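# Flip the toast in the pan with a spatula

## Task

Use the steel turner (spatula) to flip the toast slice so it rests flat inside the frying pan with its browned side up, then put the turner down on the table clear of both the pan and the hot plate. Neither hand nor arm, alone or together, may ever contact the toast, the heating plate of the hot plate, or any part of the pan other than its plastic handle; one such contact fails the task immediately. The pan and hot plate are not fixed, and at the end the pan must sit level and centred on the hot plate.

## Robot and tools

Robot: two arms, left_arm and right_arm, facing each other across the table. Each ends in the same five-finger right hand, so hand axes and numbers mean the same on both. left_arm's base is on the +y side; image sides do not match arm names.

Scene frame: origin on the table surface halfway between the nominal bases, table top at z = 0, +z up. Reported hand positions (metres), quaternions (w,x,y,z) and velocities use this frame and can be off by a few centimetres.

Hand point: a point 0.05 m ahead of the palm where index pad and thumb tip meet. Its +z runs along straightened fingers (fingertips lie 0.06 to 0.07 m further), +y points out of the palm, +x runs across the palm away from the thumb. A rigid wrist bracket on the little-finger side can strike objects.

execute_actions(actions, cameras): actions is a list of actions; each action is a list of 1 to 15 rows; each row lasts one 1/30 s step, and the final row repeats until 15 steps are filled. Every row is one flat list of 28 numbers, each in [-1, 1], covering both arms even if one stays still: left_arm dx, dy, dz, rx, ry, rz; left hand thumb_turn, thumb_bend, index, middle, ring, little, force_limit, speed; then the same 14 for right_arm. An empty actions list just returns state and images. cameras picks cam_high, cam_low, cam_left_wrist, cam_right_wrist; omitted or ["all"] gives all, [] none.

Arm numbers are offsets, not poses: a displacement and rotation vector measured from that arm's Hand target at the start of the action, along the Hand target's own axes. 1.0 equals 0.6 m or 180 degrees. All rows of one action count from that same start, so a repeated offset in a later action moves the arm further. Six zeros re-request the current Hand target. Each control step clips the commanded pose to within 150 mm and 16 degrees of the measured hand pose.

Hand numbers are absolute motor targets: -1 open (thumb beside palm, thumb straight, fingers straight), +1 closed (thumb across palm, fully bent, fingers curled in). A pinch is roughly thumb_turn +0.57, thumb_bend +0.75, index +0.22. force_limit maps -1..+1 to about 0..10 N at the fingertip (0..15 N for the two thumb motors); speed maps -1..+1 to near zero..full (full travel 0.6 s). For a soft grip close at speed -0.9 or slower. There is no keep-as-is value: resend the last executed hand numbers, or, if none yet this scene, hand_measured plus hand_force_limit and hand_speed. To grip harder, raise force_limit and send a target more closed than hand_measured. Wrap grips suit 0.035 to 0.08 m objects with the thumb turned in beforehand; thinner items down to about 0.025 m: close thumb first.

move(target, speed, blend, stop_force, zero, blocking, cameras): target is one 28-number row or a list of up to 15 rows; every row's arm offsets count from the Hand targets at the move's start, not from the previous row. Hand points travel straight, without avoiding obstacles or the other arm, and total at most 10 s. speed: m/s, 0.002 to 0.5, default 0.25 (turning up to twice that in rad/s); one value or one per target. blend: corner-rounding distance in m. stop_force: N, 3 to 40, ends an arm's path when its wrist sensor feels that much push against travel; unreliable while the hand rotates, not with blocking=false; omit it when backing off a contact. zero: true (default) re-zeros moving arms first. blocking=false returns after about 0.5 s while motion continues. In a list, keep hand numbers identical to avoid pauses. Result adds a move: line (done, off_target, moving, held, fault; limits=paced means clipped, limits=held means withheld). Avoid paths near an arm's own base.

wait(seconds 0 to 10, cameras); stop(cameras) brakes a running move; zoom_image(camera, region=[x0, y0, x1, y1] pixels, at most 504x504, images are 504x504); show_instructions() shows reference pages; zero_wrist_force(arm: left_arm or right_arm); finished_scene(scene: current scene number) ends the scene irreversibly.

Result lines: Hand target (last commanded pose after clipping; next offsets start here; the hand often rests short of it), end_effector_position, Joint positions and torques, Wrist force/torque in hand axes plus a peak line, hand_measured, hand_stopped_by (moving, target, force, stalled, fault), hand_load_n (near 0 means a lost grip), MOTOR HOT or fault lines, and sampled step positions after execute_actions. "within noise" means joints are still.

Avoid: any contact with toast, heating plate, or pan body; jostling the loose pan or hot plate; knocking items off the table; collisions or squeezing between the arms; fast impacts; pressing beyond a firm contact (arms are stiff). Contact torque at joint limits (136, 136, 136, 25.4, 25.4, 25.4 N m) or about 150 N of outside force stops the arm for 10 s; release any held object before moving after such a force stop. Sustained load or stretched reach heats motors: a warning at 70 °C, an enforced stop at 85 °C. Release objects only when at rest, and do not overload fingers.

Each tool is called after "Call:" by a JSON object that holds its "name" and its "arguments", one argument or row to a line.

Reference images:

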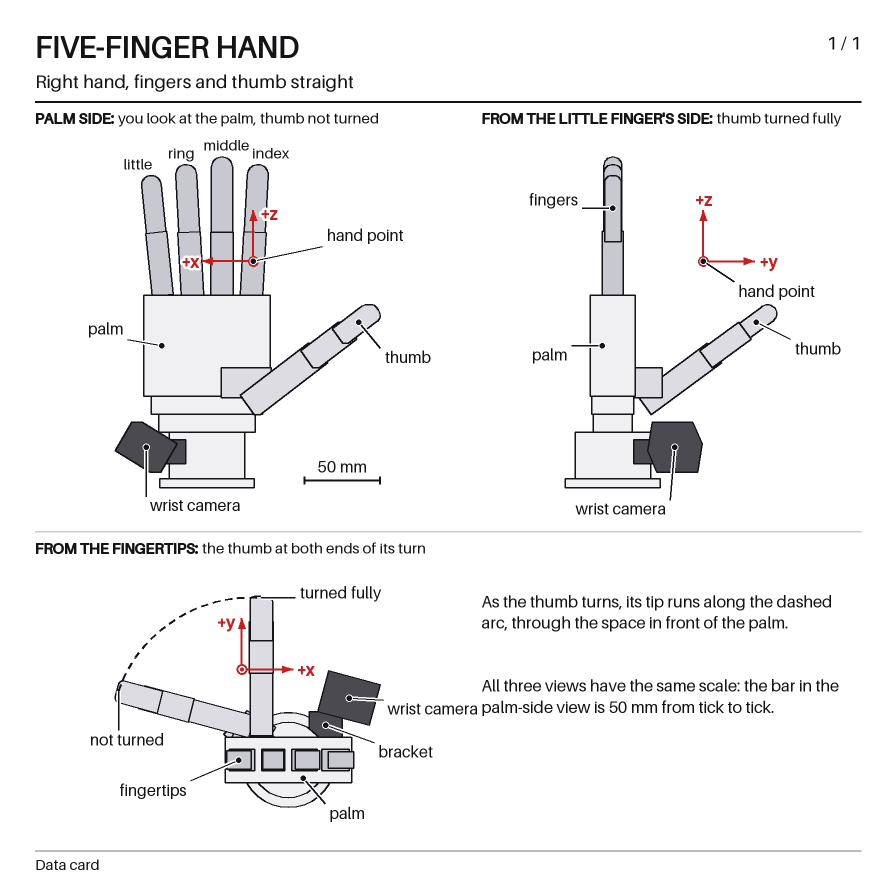

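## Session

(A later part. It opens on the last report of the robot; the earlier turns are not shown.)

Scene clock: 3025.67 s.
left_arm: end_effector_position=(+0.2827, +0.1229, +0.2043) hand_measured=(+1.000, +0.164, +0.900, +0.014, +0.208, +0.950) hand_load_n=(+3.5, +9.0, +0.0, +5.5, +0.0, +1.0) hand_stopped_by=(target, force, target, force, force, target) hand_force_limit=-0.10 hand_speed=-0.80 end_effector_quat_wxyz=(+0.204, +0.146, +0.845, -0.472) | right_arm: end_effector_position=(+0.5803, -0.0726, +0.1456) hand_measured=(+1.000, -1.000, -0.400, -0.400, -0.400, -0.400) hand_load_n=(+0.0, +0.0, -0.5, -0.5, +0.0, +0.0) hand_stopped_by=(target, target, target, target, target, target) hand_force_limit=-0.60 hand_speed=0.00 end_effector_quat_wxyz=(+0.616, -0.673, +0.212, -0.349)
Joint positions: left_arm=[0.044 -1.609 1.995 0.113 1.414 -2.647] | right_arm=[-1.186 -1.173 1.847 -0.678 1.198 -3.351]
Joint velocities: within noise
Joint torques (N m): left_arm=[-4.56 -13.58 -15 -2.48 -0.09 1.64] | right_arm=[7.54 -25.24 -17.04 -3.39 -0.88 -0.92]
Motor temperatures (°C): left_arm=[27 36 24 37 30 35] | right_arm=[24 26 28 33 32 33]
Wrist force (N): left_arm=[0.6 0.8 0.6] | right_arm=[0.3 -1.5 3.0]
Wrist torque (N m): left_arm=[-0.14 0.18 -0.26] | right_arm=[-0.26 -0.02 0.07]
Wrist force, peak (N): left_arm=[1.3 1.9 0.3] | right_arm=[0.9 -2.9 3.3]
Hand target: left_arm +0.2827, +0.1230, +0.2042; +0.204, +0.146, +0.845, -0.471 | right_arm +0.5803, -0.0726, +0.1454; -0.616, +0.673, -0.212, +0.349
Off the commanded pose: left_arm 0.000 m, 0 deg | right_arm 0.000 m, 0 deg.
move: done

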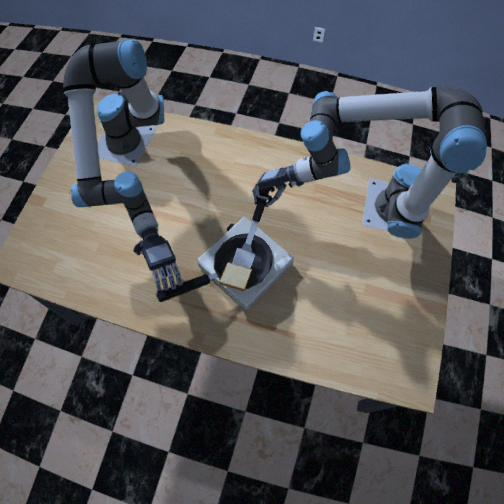

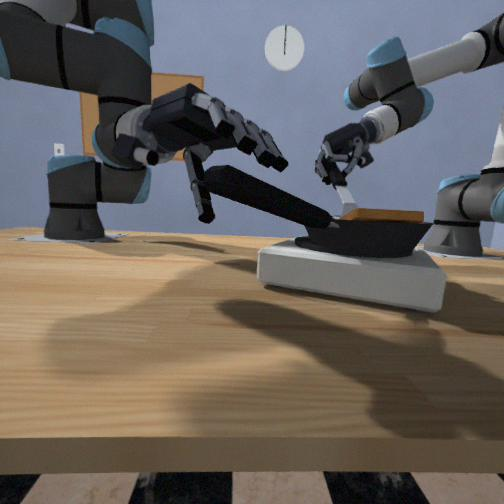

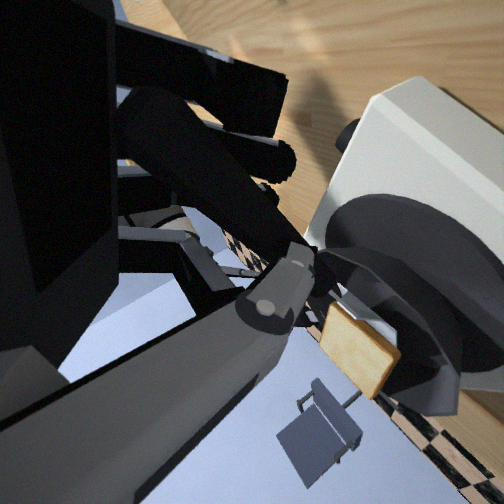

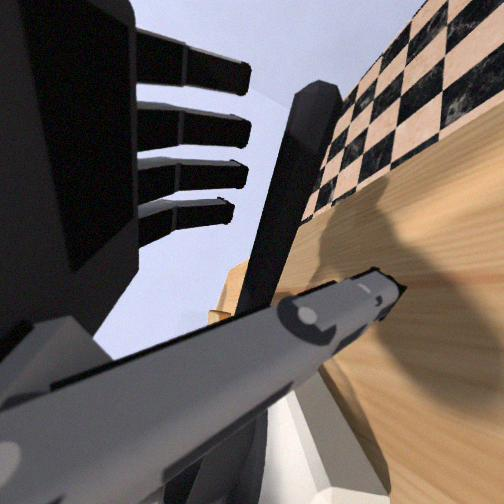

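Call:
{"name": "move", "arguments": {
  "target": [-0.00775,-0.02871,-0.01667,0.00336,0.01325,-0.02419,1,0.97,0.9,0.6,0.95,0.95,-0.1,-0.8,0,0,0,0,0,0,1,-1,-0.4,-0.4,-0.4,-0.4,-0.6,0],
  "speed": 0.02
}}

Call:
{"name": "zoom_image", "arguments": {
  "camera": "cam_left_wrist",
  "region": [280, 230, 480, 430]
}}

Call:
{"name": "zoom_image", "arguments": {
  "camera": "cam_high",
  "region": [200, 230, 280, 310]
}}

Call:
{"name": "zoom_image", "arguments": {
  "camera": "cam_low",
  "region": [280, 160, 460, 340]
}}

Scene clock: 3047.03 s.
left_arm: end_effector_position=(+0.2772, +0.1225, +0.2239) hand_measured=(+1.000, +0.164, +0.900, +0.014, +0.208, +0.950) hand_load_n=(+3.5, +9.0, +0.0, +6.0, +0.0, +1.0) hand_stopped_by=(target, force, target, force, force, target) hand_force_limit=-0.10 hand_speed=-0.80 end_effector_quat_wxyz=(+0.167, +0.125, +0.852, -0.480) | right_arm: end_effector_position=(+0.5803, -0.0726, +0.1454) hand_measured=(+1.000, -1.000, -0.400, -0.400, -0.400, -0.400) hand_load_n=(+0.0, +0.0, +0.0, +0.0, +0.0, +0.0) hand_stopped_by=(target, target, target, target, target, target) hand_force_limit=-0.60 hand_speed=0.00 end_effector_quat_wxyz=(+0.616, -0.673, +0.212, -0.349)
Joint positions: left_arm=[0.069 -1.623 1.936 0.193 1.478 -2.712] | right_arm=[-1.186 -1.173 1.847 -0.678 1.198 -3.351]
Joint velocities: within noise
Joint torques (N m): left_arm=[1.97 -21.61 -13.65 -1.98 -1.78 2.22] | right_arm=[7.23 -21.88 -24.77 0.12 1.96 0.44]
Motor temperatures (°C): left_arm=[27 36 24 37 30 35] | right_arm=[24 26 28 33 32 33]
Wrist force (N): left_arm=[0.4 1.4 0.7] | right_arm=[0.3 -1.5 2.9]
Wrist torque (N m): left_arm=[-0.13 0.21 -0.26] | right_arm=[-0.26 -0.03 0.08]
Wrist force, peak (N): left_arm=[1.2 1.5 1.0] | right_arm=[0.3 -1.8 3.3]
Hand target: left_arm +0.2772, +0.1225, +0.2238; +0.167, +0.125, +0.852, -0.480 | right_arm +0.5803, -0.0726, +0.1454; -0.616, +0.673, -0.212, +0.349
Off the commanded pose: left_arm 0.000 m, 0 deg | right_arm 0.000 m, 0 deg.
move: done

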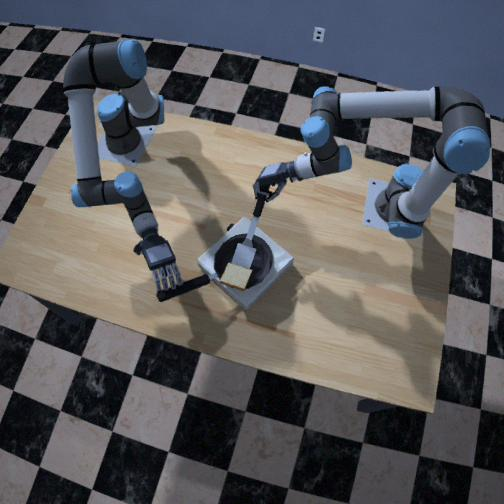

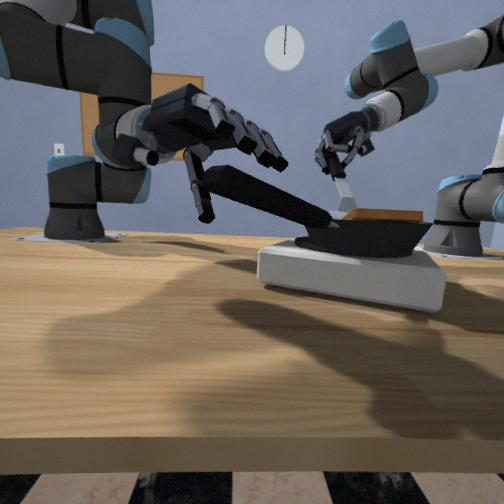

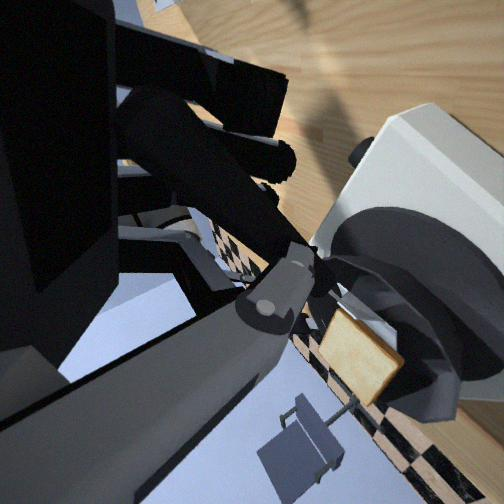

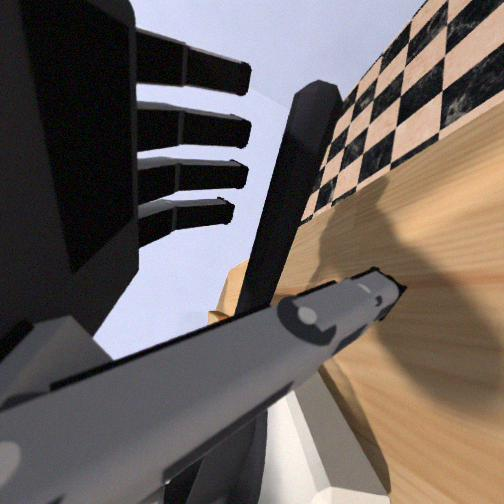

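Scaled by 2.520.

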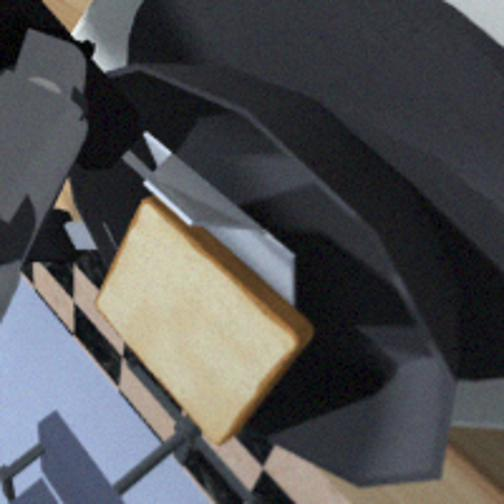

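Scaled by 6.300.

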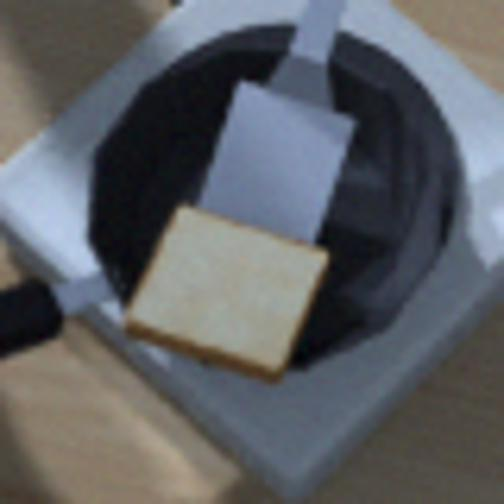

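Scaled by 2.800.

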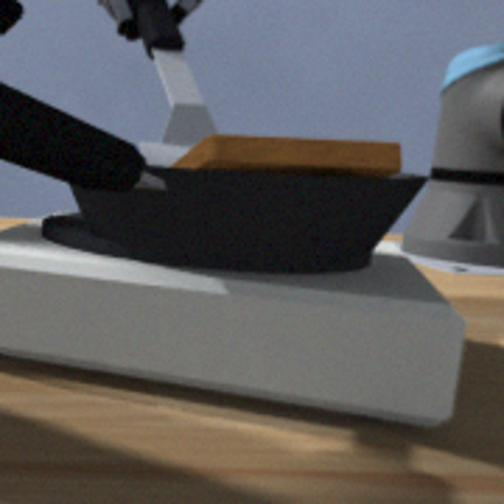

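Call:
{"name": "move", "arguments": {
  "target": [-0.0046,0.0181,0.0092,-0.00168,-0.00663,0.01209,1,0.97,0.9,0.6,0.95,0.95,-0.1,-0.8,0,0,0,0,0,0,1,-1,-0.4,-0.4,-0.4,-0.4,-0.6,0],
  "speed": 0.02
}}

Call:
{"name": "zoom_image", "arguments": {
  "camera": "cam_left_wrist",
  "region": [280, 230, 480, 430]
}}

Call:
{"name": "zoom_image", "arguments": {
  "camera": "cam_high",
  "region": [200, 230, 280, 310]
}}

Call:
{"name": "zoom_image", "arguments": {
  "camera": "cam_low",
  "region": [280, 160, 460, 340]
}}

Scene clock: 3128.23 s.
left_arm: end_effector_position=(+0.2847, +0.1231, +0.2137) hand_measured=(+1.000, +0.164, +0.900, +0.014, +0.208, +0.950) hand_load_n=(+3.5, +8.5, +0.0, +6.0, +0.0, +0.5) hand_stopped_by=(target, force, target, force, force, target) hand_force_limit=-0.10 hand_speed=-0.80 end_effector_quat_wxyz=(+0.186, +0.136, +0.849, -0.476) end_effector_velocity=(-0.001, +0.000, +0.000) end_effector_angular_velocity=(+0.002, +0.004, +0.000) | right_arm: end_effector_position=(+0.5803, -0.0726, +0.1454) hand_measured=(+1.000, -1.000, -0.400, -0.400, -0.400, -0.400) hand_load_n=(+0.0, +0.0, +0.0, -0.5, +0.0, +0.0) hand_stopped_by=(target, target, target, target, target, target) hand_force_limit=-0.60 hand_speed=0.00 end_effector_quat_wxyz=(+0.616, -0.673, +0.212, -0.349)
Joint positions: left_arm=[0.072 -1.612 1.962 0.152 1.459 -2.672] | right_arm=[-1.186 -1.173 1.847 -0.678 1.198 -3.351]
Joint velocities: left_arm=[-0.001 0 -0.003 0.005 0.001 -0.004] | right_arm=[within noise]
Joint torques (N m): left_arm=[10.5 -19.06 -28.45 1.31 0.18 -1.72] | right_arm=[4.12 -21.07 -9.45 -3.41 1.73 2.19]
Motor temperatures (°C): left_arm=[27 35 24 37 30 34] | right_arm=[24 25 28 33 32 33]
Wrist force (N): left_arm=[0.2 0.9 0.5] | right_arm=[0.4 -1.8 3.1]
Wrist torque (N m): left_arm=[-0.15 0.23 -0.27] | right_arm=[-0.31 -0.04 0.07]
Wrist force, peak (N): left_arm=[1.0 2.0 0.8] | right_arm=[0.3 -2.0 3.3]
Hand target: left_arm +0.2847, +0.1231, +0.2139; +0.186, +0.135, +0.849, -0.476 | right_arm +0.5803, -0.0726, +0.1454; -0.616, +0.673, -0.212, +0.349
Off the commanded pose: left_arm 0.000 m, 0 deg | right_arm 0.000 m, 0 deg.
move: done

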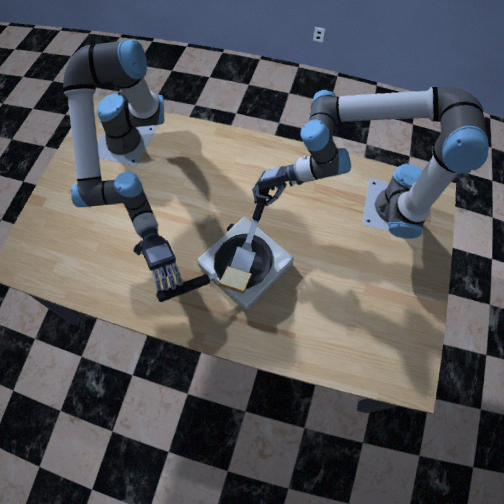

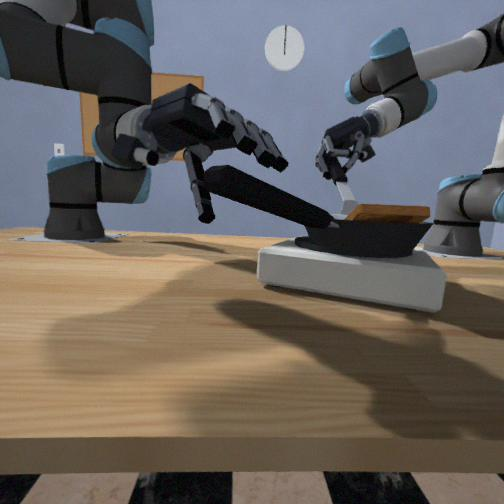

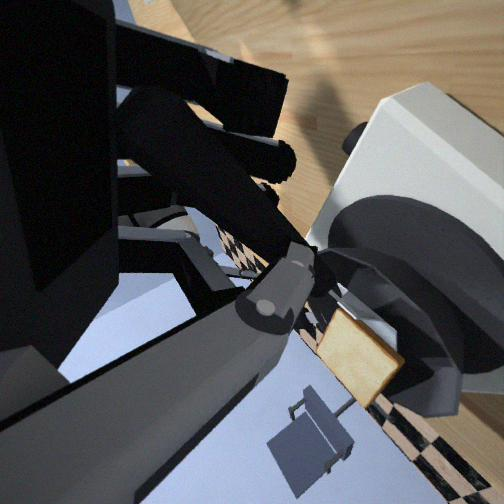

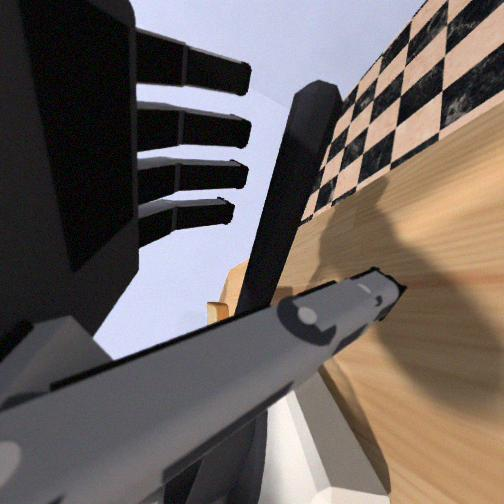

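Scaled by 2.520.

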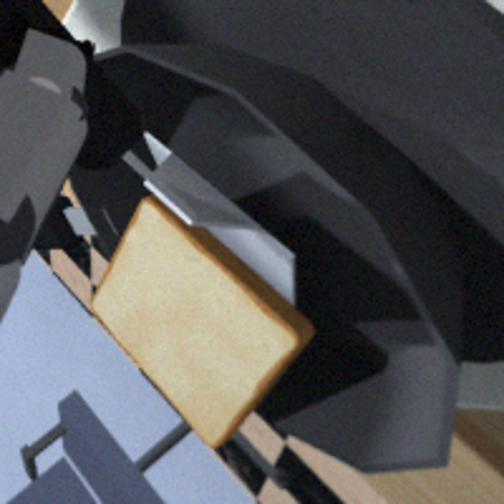

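Scaled by 6.300.

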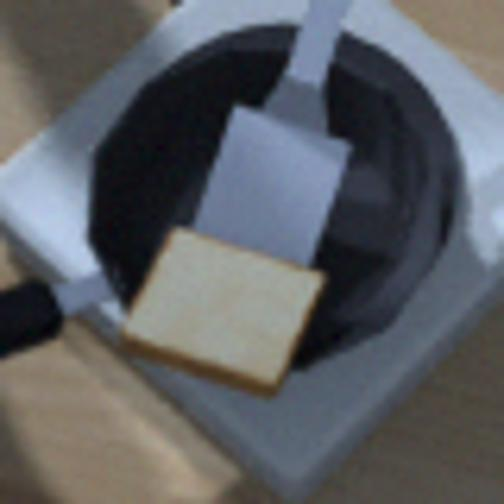

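Scaled by 2.800.

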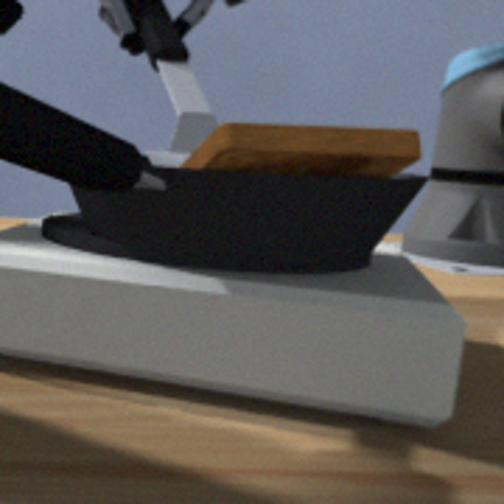

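Call:
{"name": "move", "arguments": {
  "target": [0.0029,0.0362,0.0201,-0.0037,-0.01458,0.02661,1,0.97,0.9,0.6,0.95,0.95,-0.1,-0.8,0,0,0,0,0,0,1,-1,-0.4,-0.4,-0.4,-0.4,-0.6,0],
  "speed": 0.02
}}

Call:
{"name": "zoom_image", "arguments": {
  "camera": "cam_left_wrist",
  "region": [280, 230, 480, 430]
}}

Call:
{"name": "zoom_image", "arguments": {
  "camera": "cam_high",
  "region": [200, 230, 280, 310]
}}

Call:
{"name": "zoom_image", "arguments": {
  "camera": "cam_low",
  "region": [280, 160, 460, 340]
}}

Scene clock: 3188.17 s.
left_arm: end_effector_position=(+0.2942, +0.1239, +0.1908) hand_measured=(+1.000, +0.164, +0.900, +0.014, +0.208, +0.950) hand_load_n=(+3.0, +8.5, +0.0, +6.0, +0.0, +1.0) hand_stopped_by=(target, force, target, force, force, target) hand_force_limit=-0.10 hand_speed=-0.80 end_effector_quat_wxyz=(+0.226, +0.159, +0.841, -0.466) | right_arm: end_effector_position=(+0.5803, -0.0726, +0.1454) hand_measured=(+1.000, -1.000, -0.400, -0.400, -0.400, -0.400) hand_load_n=(+0.0, +0.0, +0.0, +0.0, +0.0, +0.0) hand_stopped_by=(target, target, target, target, target, target) hand_force_limit=-0.60 hand_speed=0.00 end_effector_quat_wxyz=(+0.616, -0.673, +0.212, -0.349)
Joint positions: left_arm=[0.057 -1.588 2.025 0.054 1.4 -2.594] | right_arm=[-1.186 -1.173 1.847 -0.678 1.198 -3.351]
Joint velocities: within noise
Joint torques (N m): left_arm=[-9.61 -20.19 -27.97 1.08 0.92 -1.55] | right_arm=[1.69 -21.54 -10.48 -3.34 1.51 2.29]
Motor temperatures (°C): left_arm=[27 35 24 37 30 34] | right_arm=[24 25 28 33 32 33]
Wrist force (N): left_arm=[1.1 1.2 0.7] | right_arm=[0.4 -1.4 3.1]
Wrist torque (N m): left_arm=[-0.15 0.17 -0.25] | right_arm=[-0.25 -0.05 0.08]
Wrist force, peak (N): left_arm=[1.4 1.6 0.7] | right_arm=[0.2 -1.9 3.3]
Hand target: left_arm +0.2942, +0.1239, +0.1909; +0.226, +0.159, +0.841, -0.466 | right_arm +0.5803, -0.0726, +0.1454; -0.616, +0.673, -0.212, +0.349
Off the commanded pose: left_arm 0.000 m, 0 deg | right_arm 0.000 m, 0 deg.
move: done

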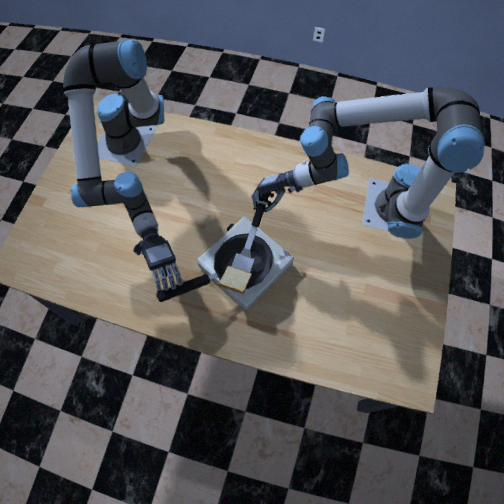

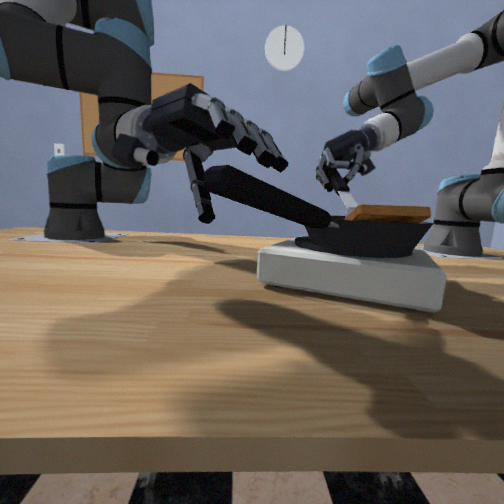

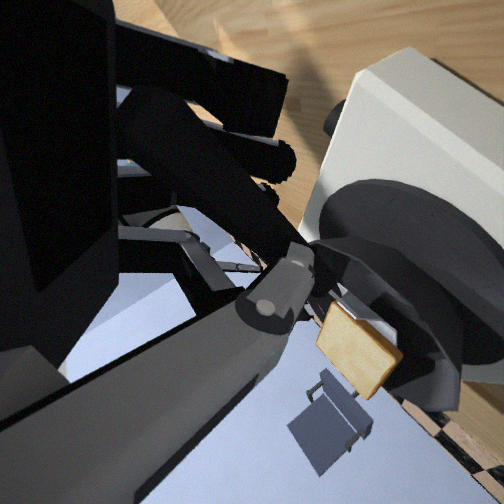

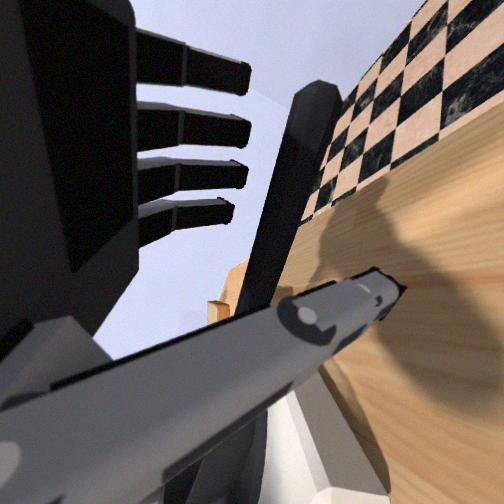

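Scaled by 2.520.

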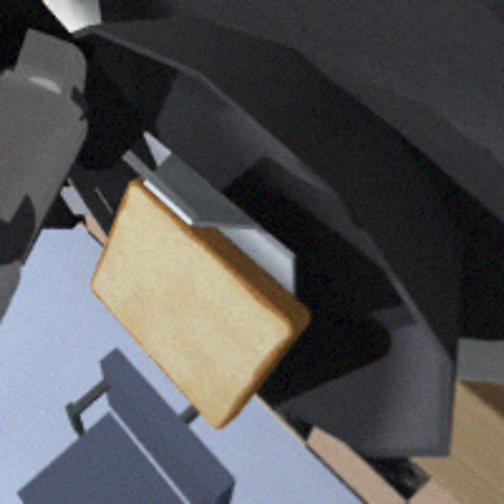

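Scaled by 6.300.

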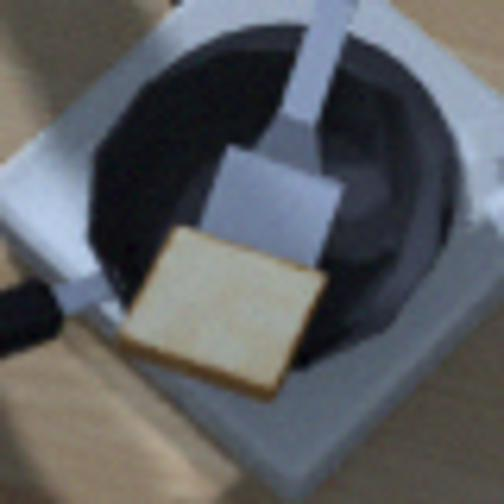

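Scaled by 2.800.

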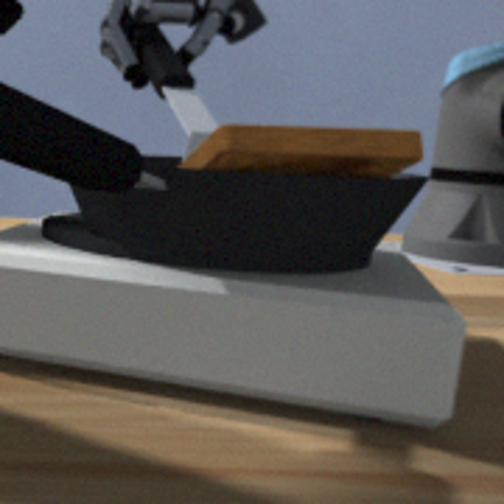

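Call:
{"name": "move", "arguments": {
  "target": [0.0080,-0.0111,-0.0050,-0.00269,-0.0106,0.01935,1,0.97,0.9,0.6,0.95,0.95,-0.1,-0.8,0,0,0,0,0,0,1,-1,-0.4,-0.4,-0.4,-0.4,-0.6,0],
  "speed": 0.02
}}

Call:
{"name": "zoom_image", "arguments": {
  "camera": "cam_left_wrist",
  "region": [280, 230, 480, 430]
}}

Call:
{"name": "zoom_image", "arguments": {
  "camera": "cam_high",
  "region": [200, 230, 280, 310]
}}

Call:
{"name": "zoom_image", "arguments": {
  "camera": "cam_low",
  "region": [280, 160, 460, 340]
}}

Scene clock: 3214.20 s.
left_arm: end_effector_position=(+0.2862, +0.1233, +0.1945) hand_measured=(+1.000, +0.164, +0.900, +0.014, +0.208, +0.950) hand_load_n=(+3.0, +8.5, +0.0, +6.0, +0.0, +1.0) hand_stopped_by=(target, force, target, force, force, target) hand_force_limit=-0.10 hand_speed=-0.80 end_effector_quat_wxyz=(+0.254, +0.176, +0.834, -0.458) | right_arm: end_effector_position=(+0.5803, -0.0726, +0.1454) hand_measured=(+1.000, -1.000, -0.400, -0.400, -0.400, -0.400) hand_load_n=(+0.0, +0.0, +0.0, +0.0, +0.0, +0.0) hand_stopped_by=(target, target, target, target, target, target) hand_force_limit=-0.60 hand_speed=0.00 end_effector_quat_wxyz=(+0.616, -0.673, +0.212, -0.349)
Joint positions: left_arm=[-0.003 -1.603 2.049 0.04 1.315 -2.559] | right_arm=[-1.186 -1.173 1.847 -0.678 1.198 -3.351]
Joint velocities: within noise
Joint torques (N m): left_arm=[11.24 -20.05 -23.13 -1.07 1.36 -0.86] | right_arm=[1.66 -21.06 -10.25 -3.28 1.55 2.28]
Motor temperatures (°C): left_arm=[27 35 24 37 30 34] | right_arm=[24 25 28 33 32 33]
Wrist force (N): left_arm=[0.2 1.1 0.9] | right_arm=[0.6 -1.6 3.1]
Wrist torque (N m): left_arm=[-0.11 0.26 -0.28] | right_arm=[-0.27 -0.07 0.08]
Wrist force, peak (N): left_arm=[1.2 1.6 0.9] | right_arm=[0.6 -1.6 3.4]
Hand target: left_arm +0.2862, +0.1233, +0.1945; +0.254, +0.176, +0.834, -0.458 | right_arm +0.5803, -0.0726, +0.1454; -0.616, +0.673, -0.212, +0.349
Off the commanded pose: left_arm 0.000 m, 0 deg | right_arm 0.000 m, 0 deg.
move: done

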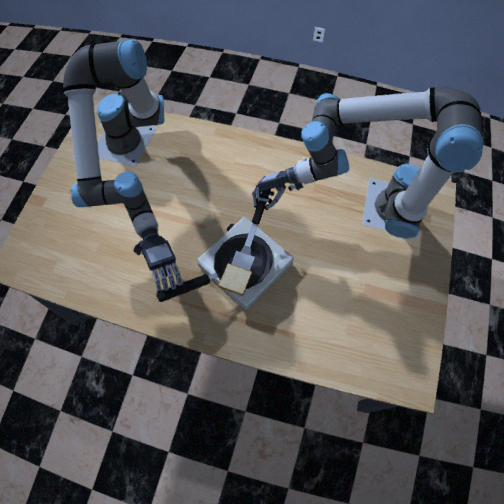

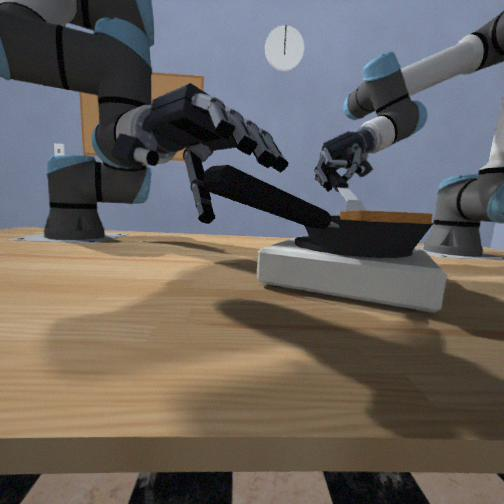

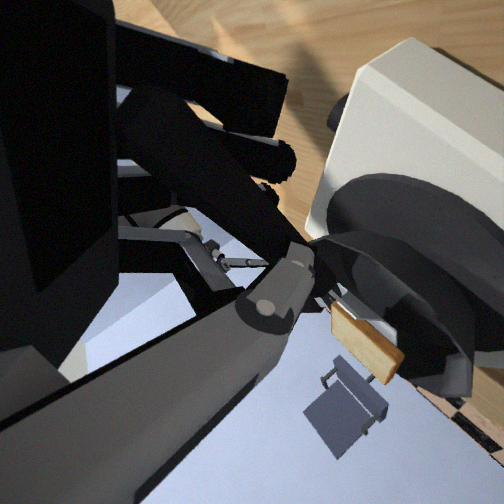

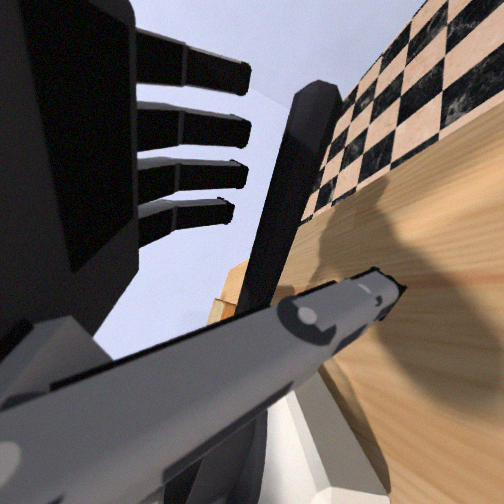

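Scaled by 2.520.

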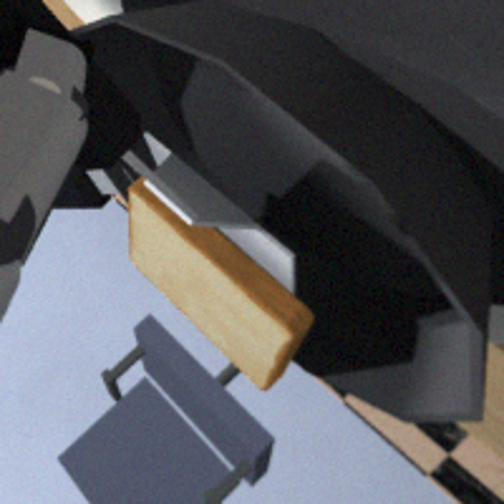

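Scaled by 6.300.

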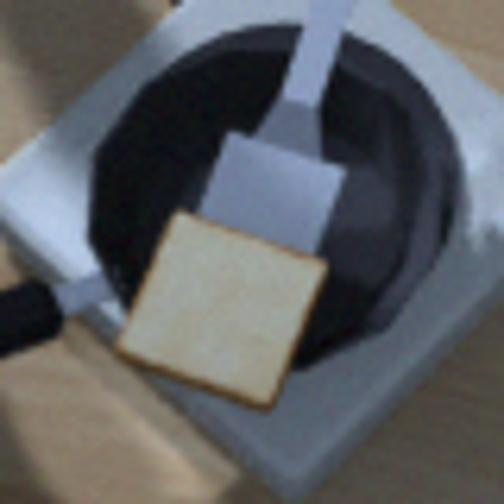

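Scaled by 2.800.

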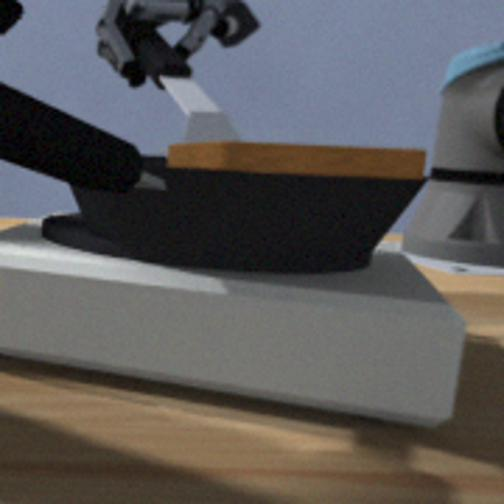

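Call:
{"name": "move", "arguments": {
  "target": [0.0270,0.0015,0.0046,-0.00538,-0.0212,0.0387,1,0.97,0.9,0.6,0.95,0.95,-0.1,-0.8,0,0,0,0,0,0,1,-1,-0.4,-0.4,-0.4,-0.4,-0.6,0],
  "speed": 0.02
}}

Call:
{"name": "zoom_image", "arguments": {
  "camera": "cam_left_wrist",
  "region": [280, 230, 480, 430]
}}

Call:
{"name": "zoom_image", "arguments": {
  "camera": "cam_high",
  "region": [200, 230, 280, 310]
}}

Call:
{"name": "zoom_image", "arguments": {
  "camera": "cam_low",
  "region": [280, 160, 460, 340]
}}

Scene clock: 3234.20 s.
left_arm: end_effector_position=(+0.2743, +0.1224, +0.1831) hand_measured=(+1.000, +0.164, +0.900, +0.014, +0.208, +0.950) hand_load_n=(+3.0, +9.0, +0.0, +6.0, +0.0, +1.0) hand_stopped_by=(target, force, target, force, force, target) hand_force_limit=-0.10 hand_speed=-0.80 end_effector_quat_wxyz=(+0.311, +0.209, +0.816, -0.440) | right_arm: end_effector_position=(+0.5803, -0.0726, +0.1454) hand_measured=(+1.000, -1.000, -0.400, -0.400, -0.400, -0.400) hand_load_n=(+0.0, +0.0, +0.0, +0.0, +0.0, +0.0) hand_stopped_by=(target, target, target, target, target, target) hand_force_limit=-0.60 hand_speed=0.00 end_effector_quat_wxyz=(+0.616, -0.673, +0.212, -0.349)
Joint positions: left_arm=[-0.105 -1.596 2.12 -0.049 1.16 -2.479] | right_arm=[-1.186 -1.173 1.847 -0.678 1.198 -3.351]
Joint velocities: within noise
Joint torques (N m): left_arm=[10.67 -11.71 -26.6 0.95 1.7 -1.17] | right_arm=[1.38 -21.23 -10.41 -3.32 1.48 2.35]
Motor temperatures (°C): left_arm=[27 35 24 37 30 34] | right_arm=[24 25 28 33 32 33]
Wrist force (N): left_arm=[0.5 0.8 0.6] | right_arm=[0.3 -1.6 2.9]
Wrist torque (N m): left_arm=[-0.14 0.28 -0.29] | right_arm=[-0.28 -0.04 0.07]
Wrist force, peak (N): left_arm=[1.2 1.5 0.8] | right_arm=[0.6 -1.8 3.3]
Hand target: left_arm +0.2743, +0.1224, +0.1831; +0.311, +0.208, +0.816, -0.440 | right_arm +0.5803, -0.0726, +0.1454; -0.616, +0.673, -0.212, +0.349
Off the commanded pose: left_arm 0.000 m, 0 deg | right_arm 0.000 m, 0 deg.
move: done

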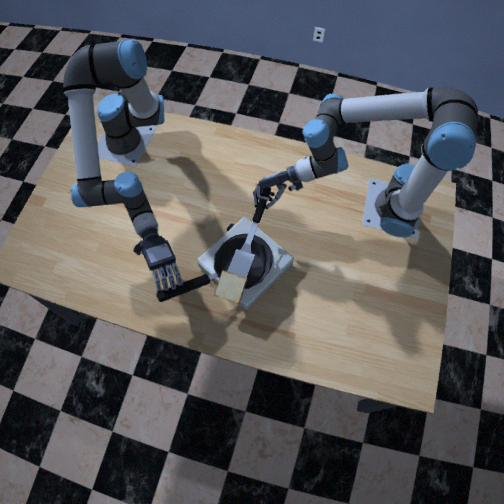

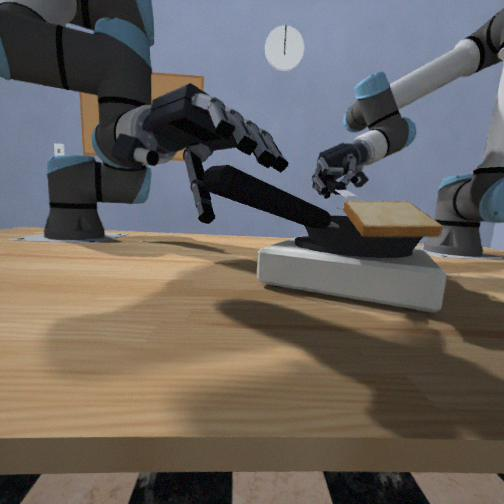

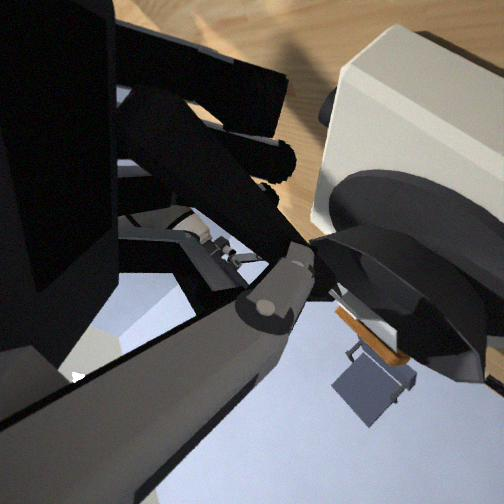

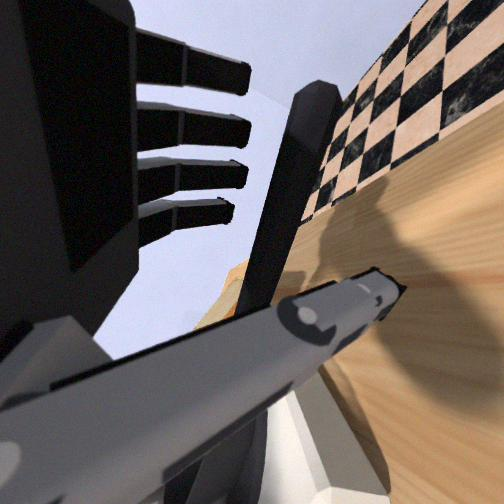

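Scaled by 2.520.

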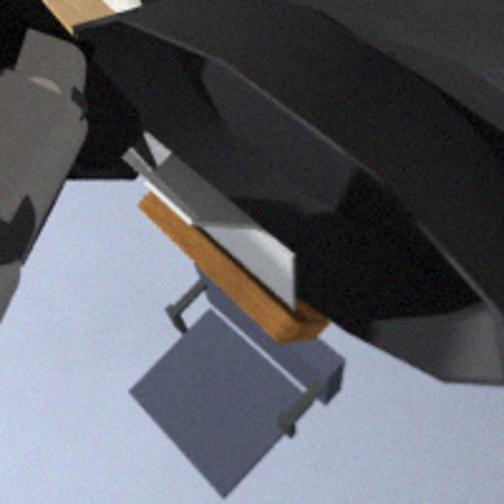

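Scaled by 6.300.

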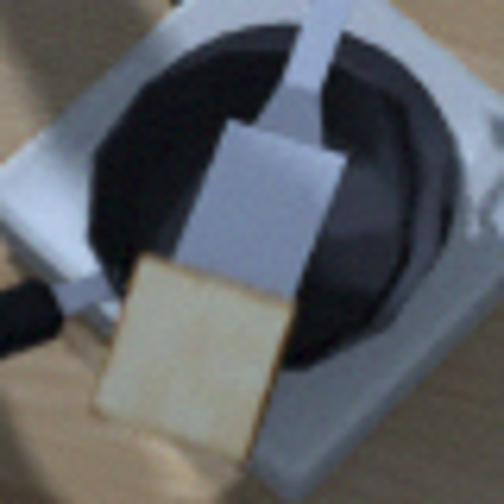

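Scaled by 2.800.

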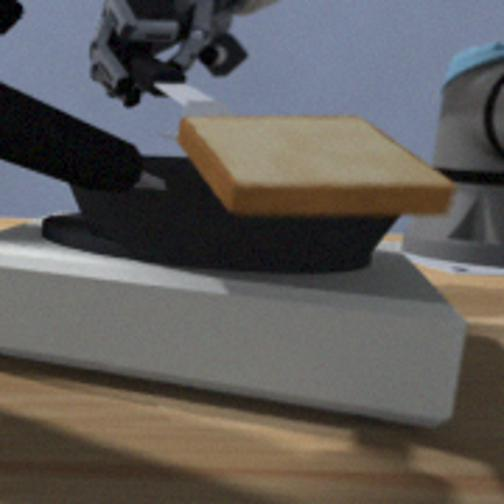

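Call:
{"name": "move", "arguments": {
  "target": [-0.0200,-0.0046,-0.0054,0.00538,0.0212,-0.0387,1,0.97,0.9,0.6,0.95,0.95,-0.1,-0.8,0,0,0,0,0,0,1,-1,-0.4,-0.4,-0.4,-0.4,-0.6,0],
  "speed": 0.02
}}

Call:
{"name": "zoom_image", "arguments": {
  "camera": "cam_left_wrist",
  "region": [280, 230, 480, 430]
}}

Call:
{"name": "zoom_image", "arguments": {
  "camera": "cam_high",
  "region": [200, 230, 280, 310]
}}

Call:
{"name": "zoom_image", "arguments": {
  "camera": "cam_low",
  "region": [280, 160, 460, 340]
}}

Scene clock: 3253.57 s.
left_arm: end_effector_position=(+0.2803, +0.1229, +0.1945) hand_measured=(+1.000, +0.164, +0.900, +0.014, +0.208, +0.950) hand_load_n=(+3.0, +8.5, +0.0, +6.0, +0.0, +1.0) hand_stopped_by=(target, force, target, force, force, target) hand_force_limit=-0.10 hand_speed=-0.80 end_effector_quat_wxyz=(+0.254, +0.175, +0.834, -0.458) | right_arm: end_effector_position=(+0.5803, -0.0726, +0.1454) hand_measured=(+1.000, -1.000, -0.400, -0.400, -0.400, -0.400) hand_load_n=(+0.0, -0.5, +0.0, +0.0, +0.0, -0.5) hand_stopped_by=(target, target, target, target, target, target) hand_force_limit=-0.60 hand_speed=0.00 end_effector_quat_wxyz=(+0.616, -0.673, +0.212, -0.349)
Joint positions: left_arm=[-0.023 -1.608 2.054 0.042 1.297 -2.57] | right_arm=[-1.186 -1.173 1.847 -0.678 1.198 -3.351]
Joint velocities: within noise
Joint torques (N m): left_arm=[-9.15 -24.82 -15.31 -1.5 -2.61 2.09] | right_arm=[1.03 -21.09 -10.59 -3.27 1.56 2.29]
Motor temperatures (°C): left_arm=[27 35 24 37 30 34] | right_arm=[24 25 28 33 32 33]
Wrist force (N): left_arm=[0.7 0.9 0.8] | right_arm=[0.3 -1.8 3.1]
Wrist torque (N m): left_arm=[-0.17 0.19 -0.26] | right_arm=[-0.30 -0.03 0.06]
Wrist force, peak (N): left_arm=[1.0 1.0 0.5] | right_arm=[0.5 -2.0 3.4]
Hand target: left_arm +0.2802, +0.1229, +0.1944; +0.254, +0.176, +0.834, -0.458 | right_arm +0.5803, -0.0726, +0.1454; -0.616, +0.673, -0.212, +0.349
Off the commanded pose: left_arm 0.000 m, 0 deg | right_arm 0.000 m, 0 deg.
move: done

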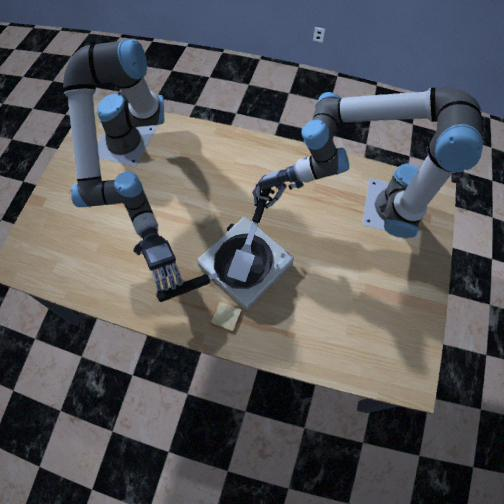

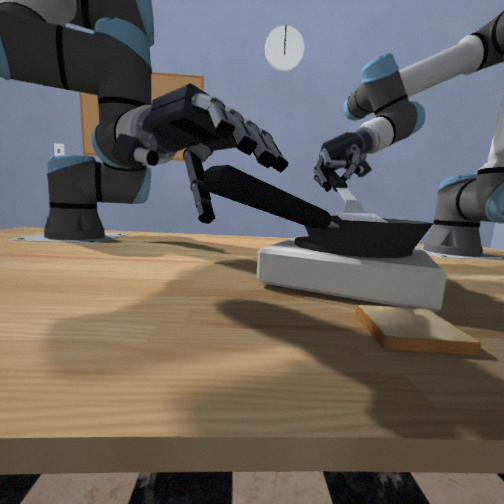

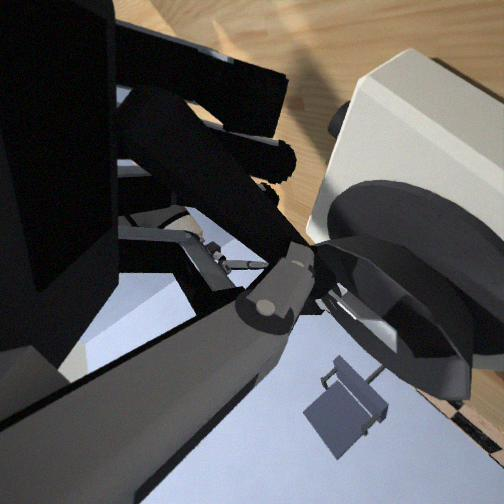

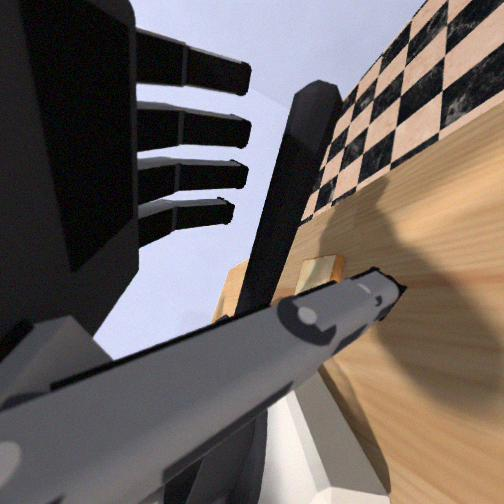

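Scaled by 2.520.

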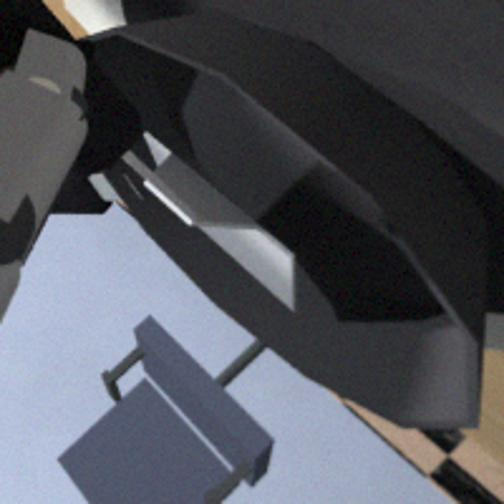

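Scaled by 6.300.

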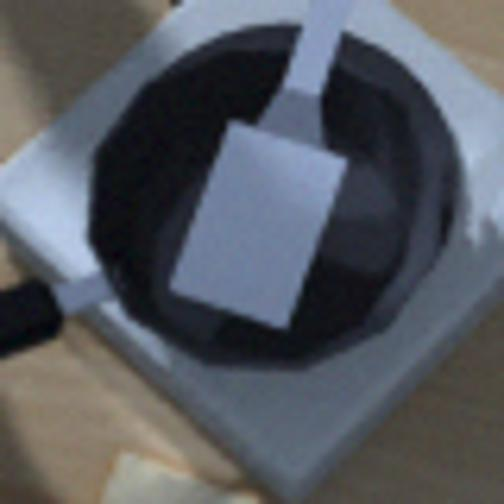

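Scaled by 2.800.

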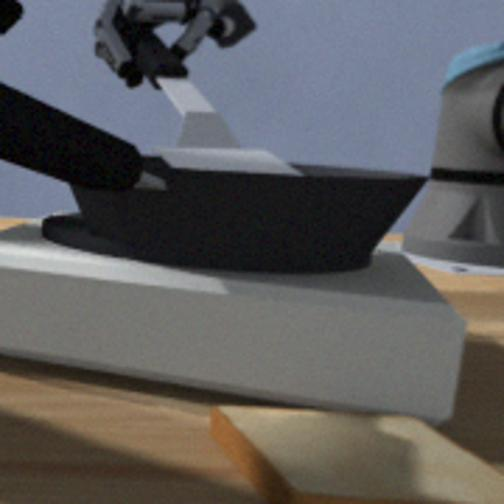

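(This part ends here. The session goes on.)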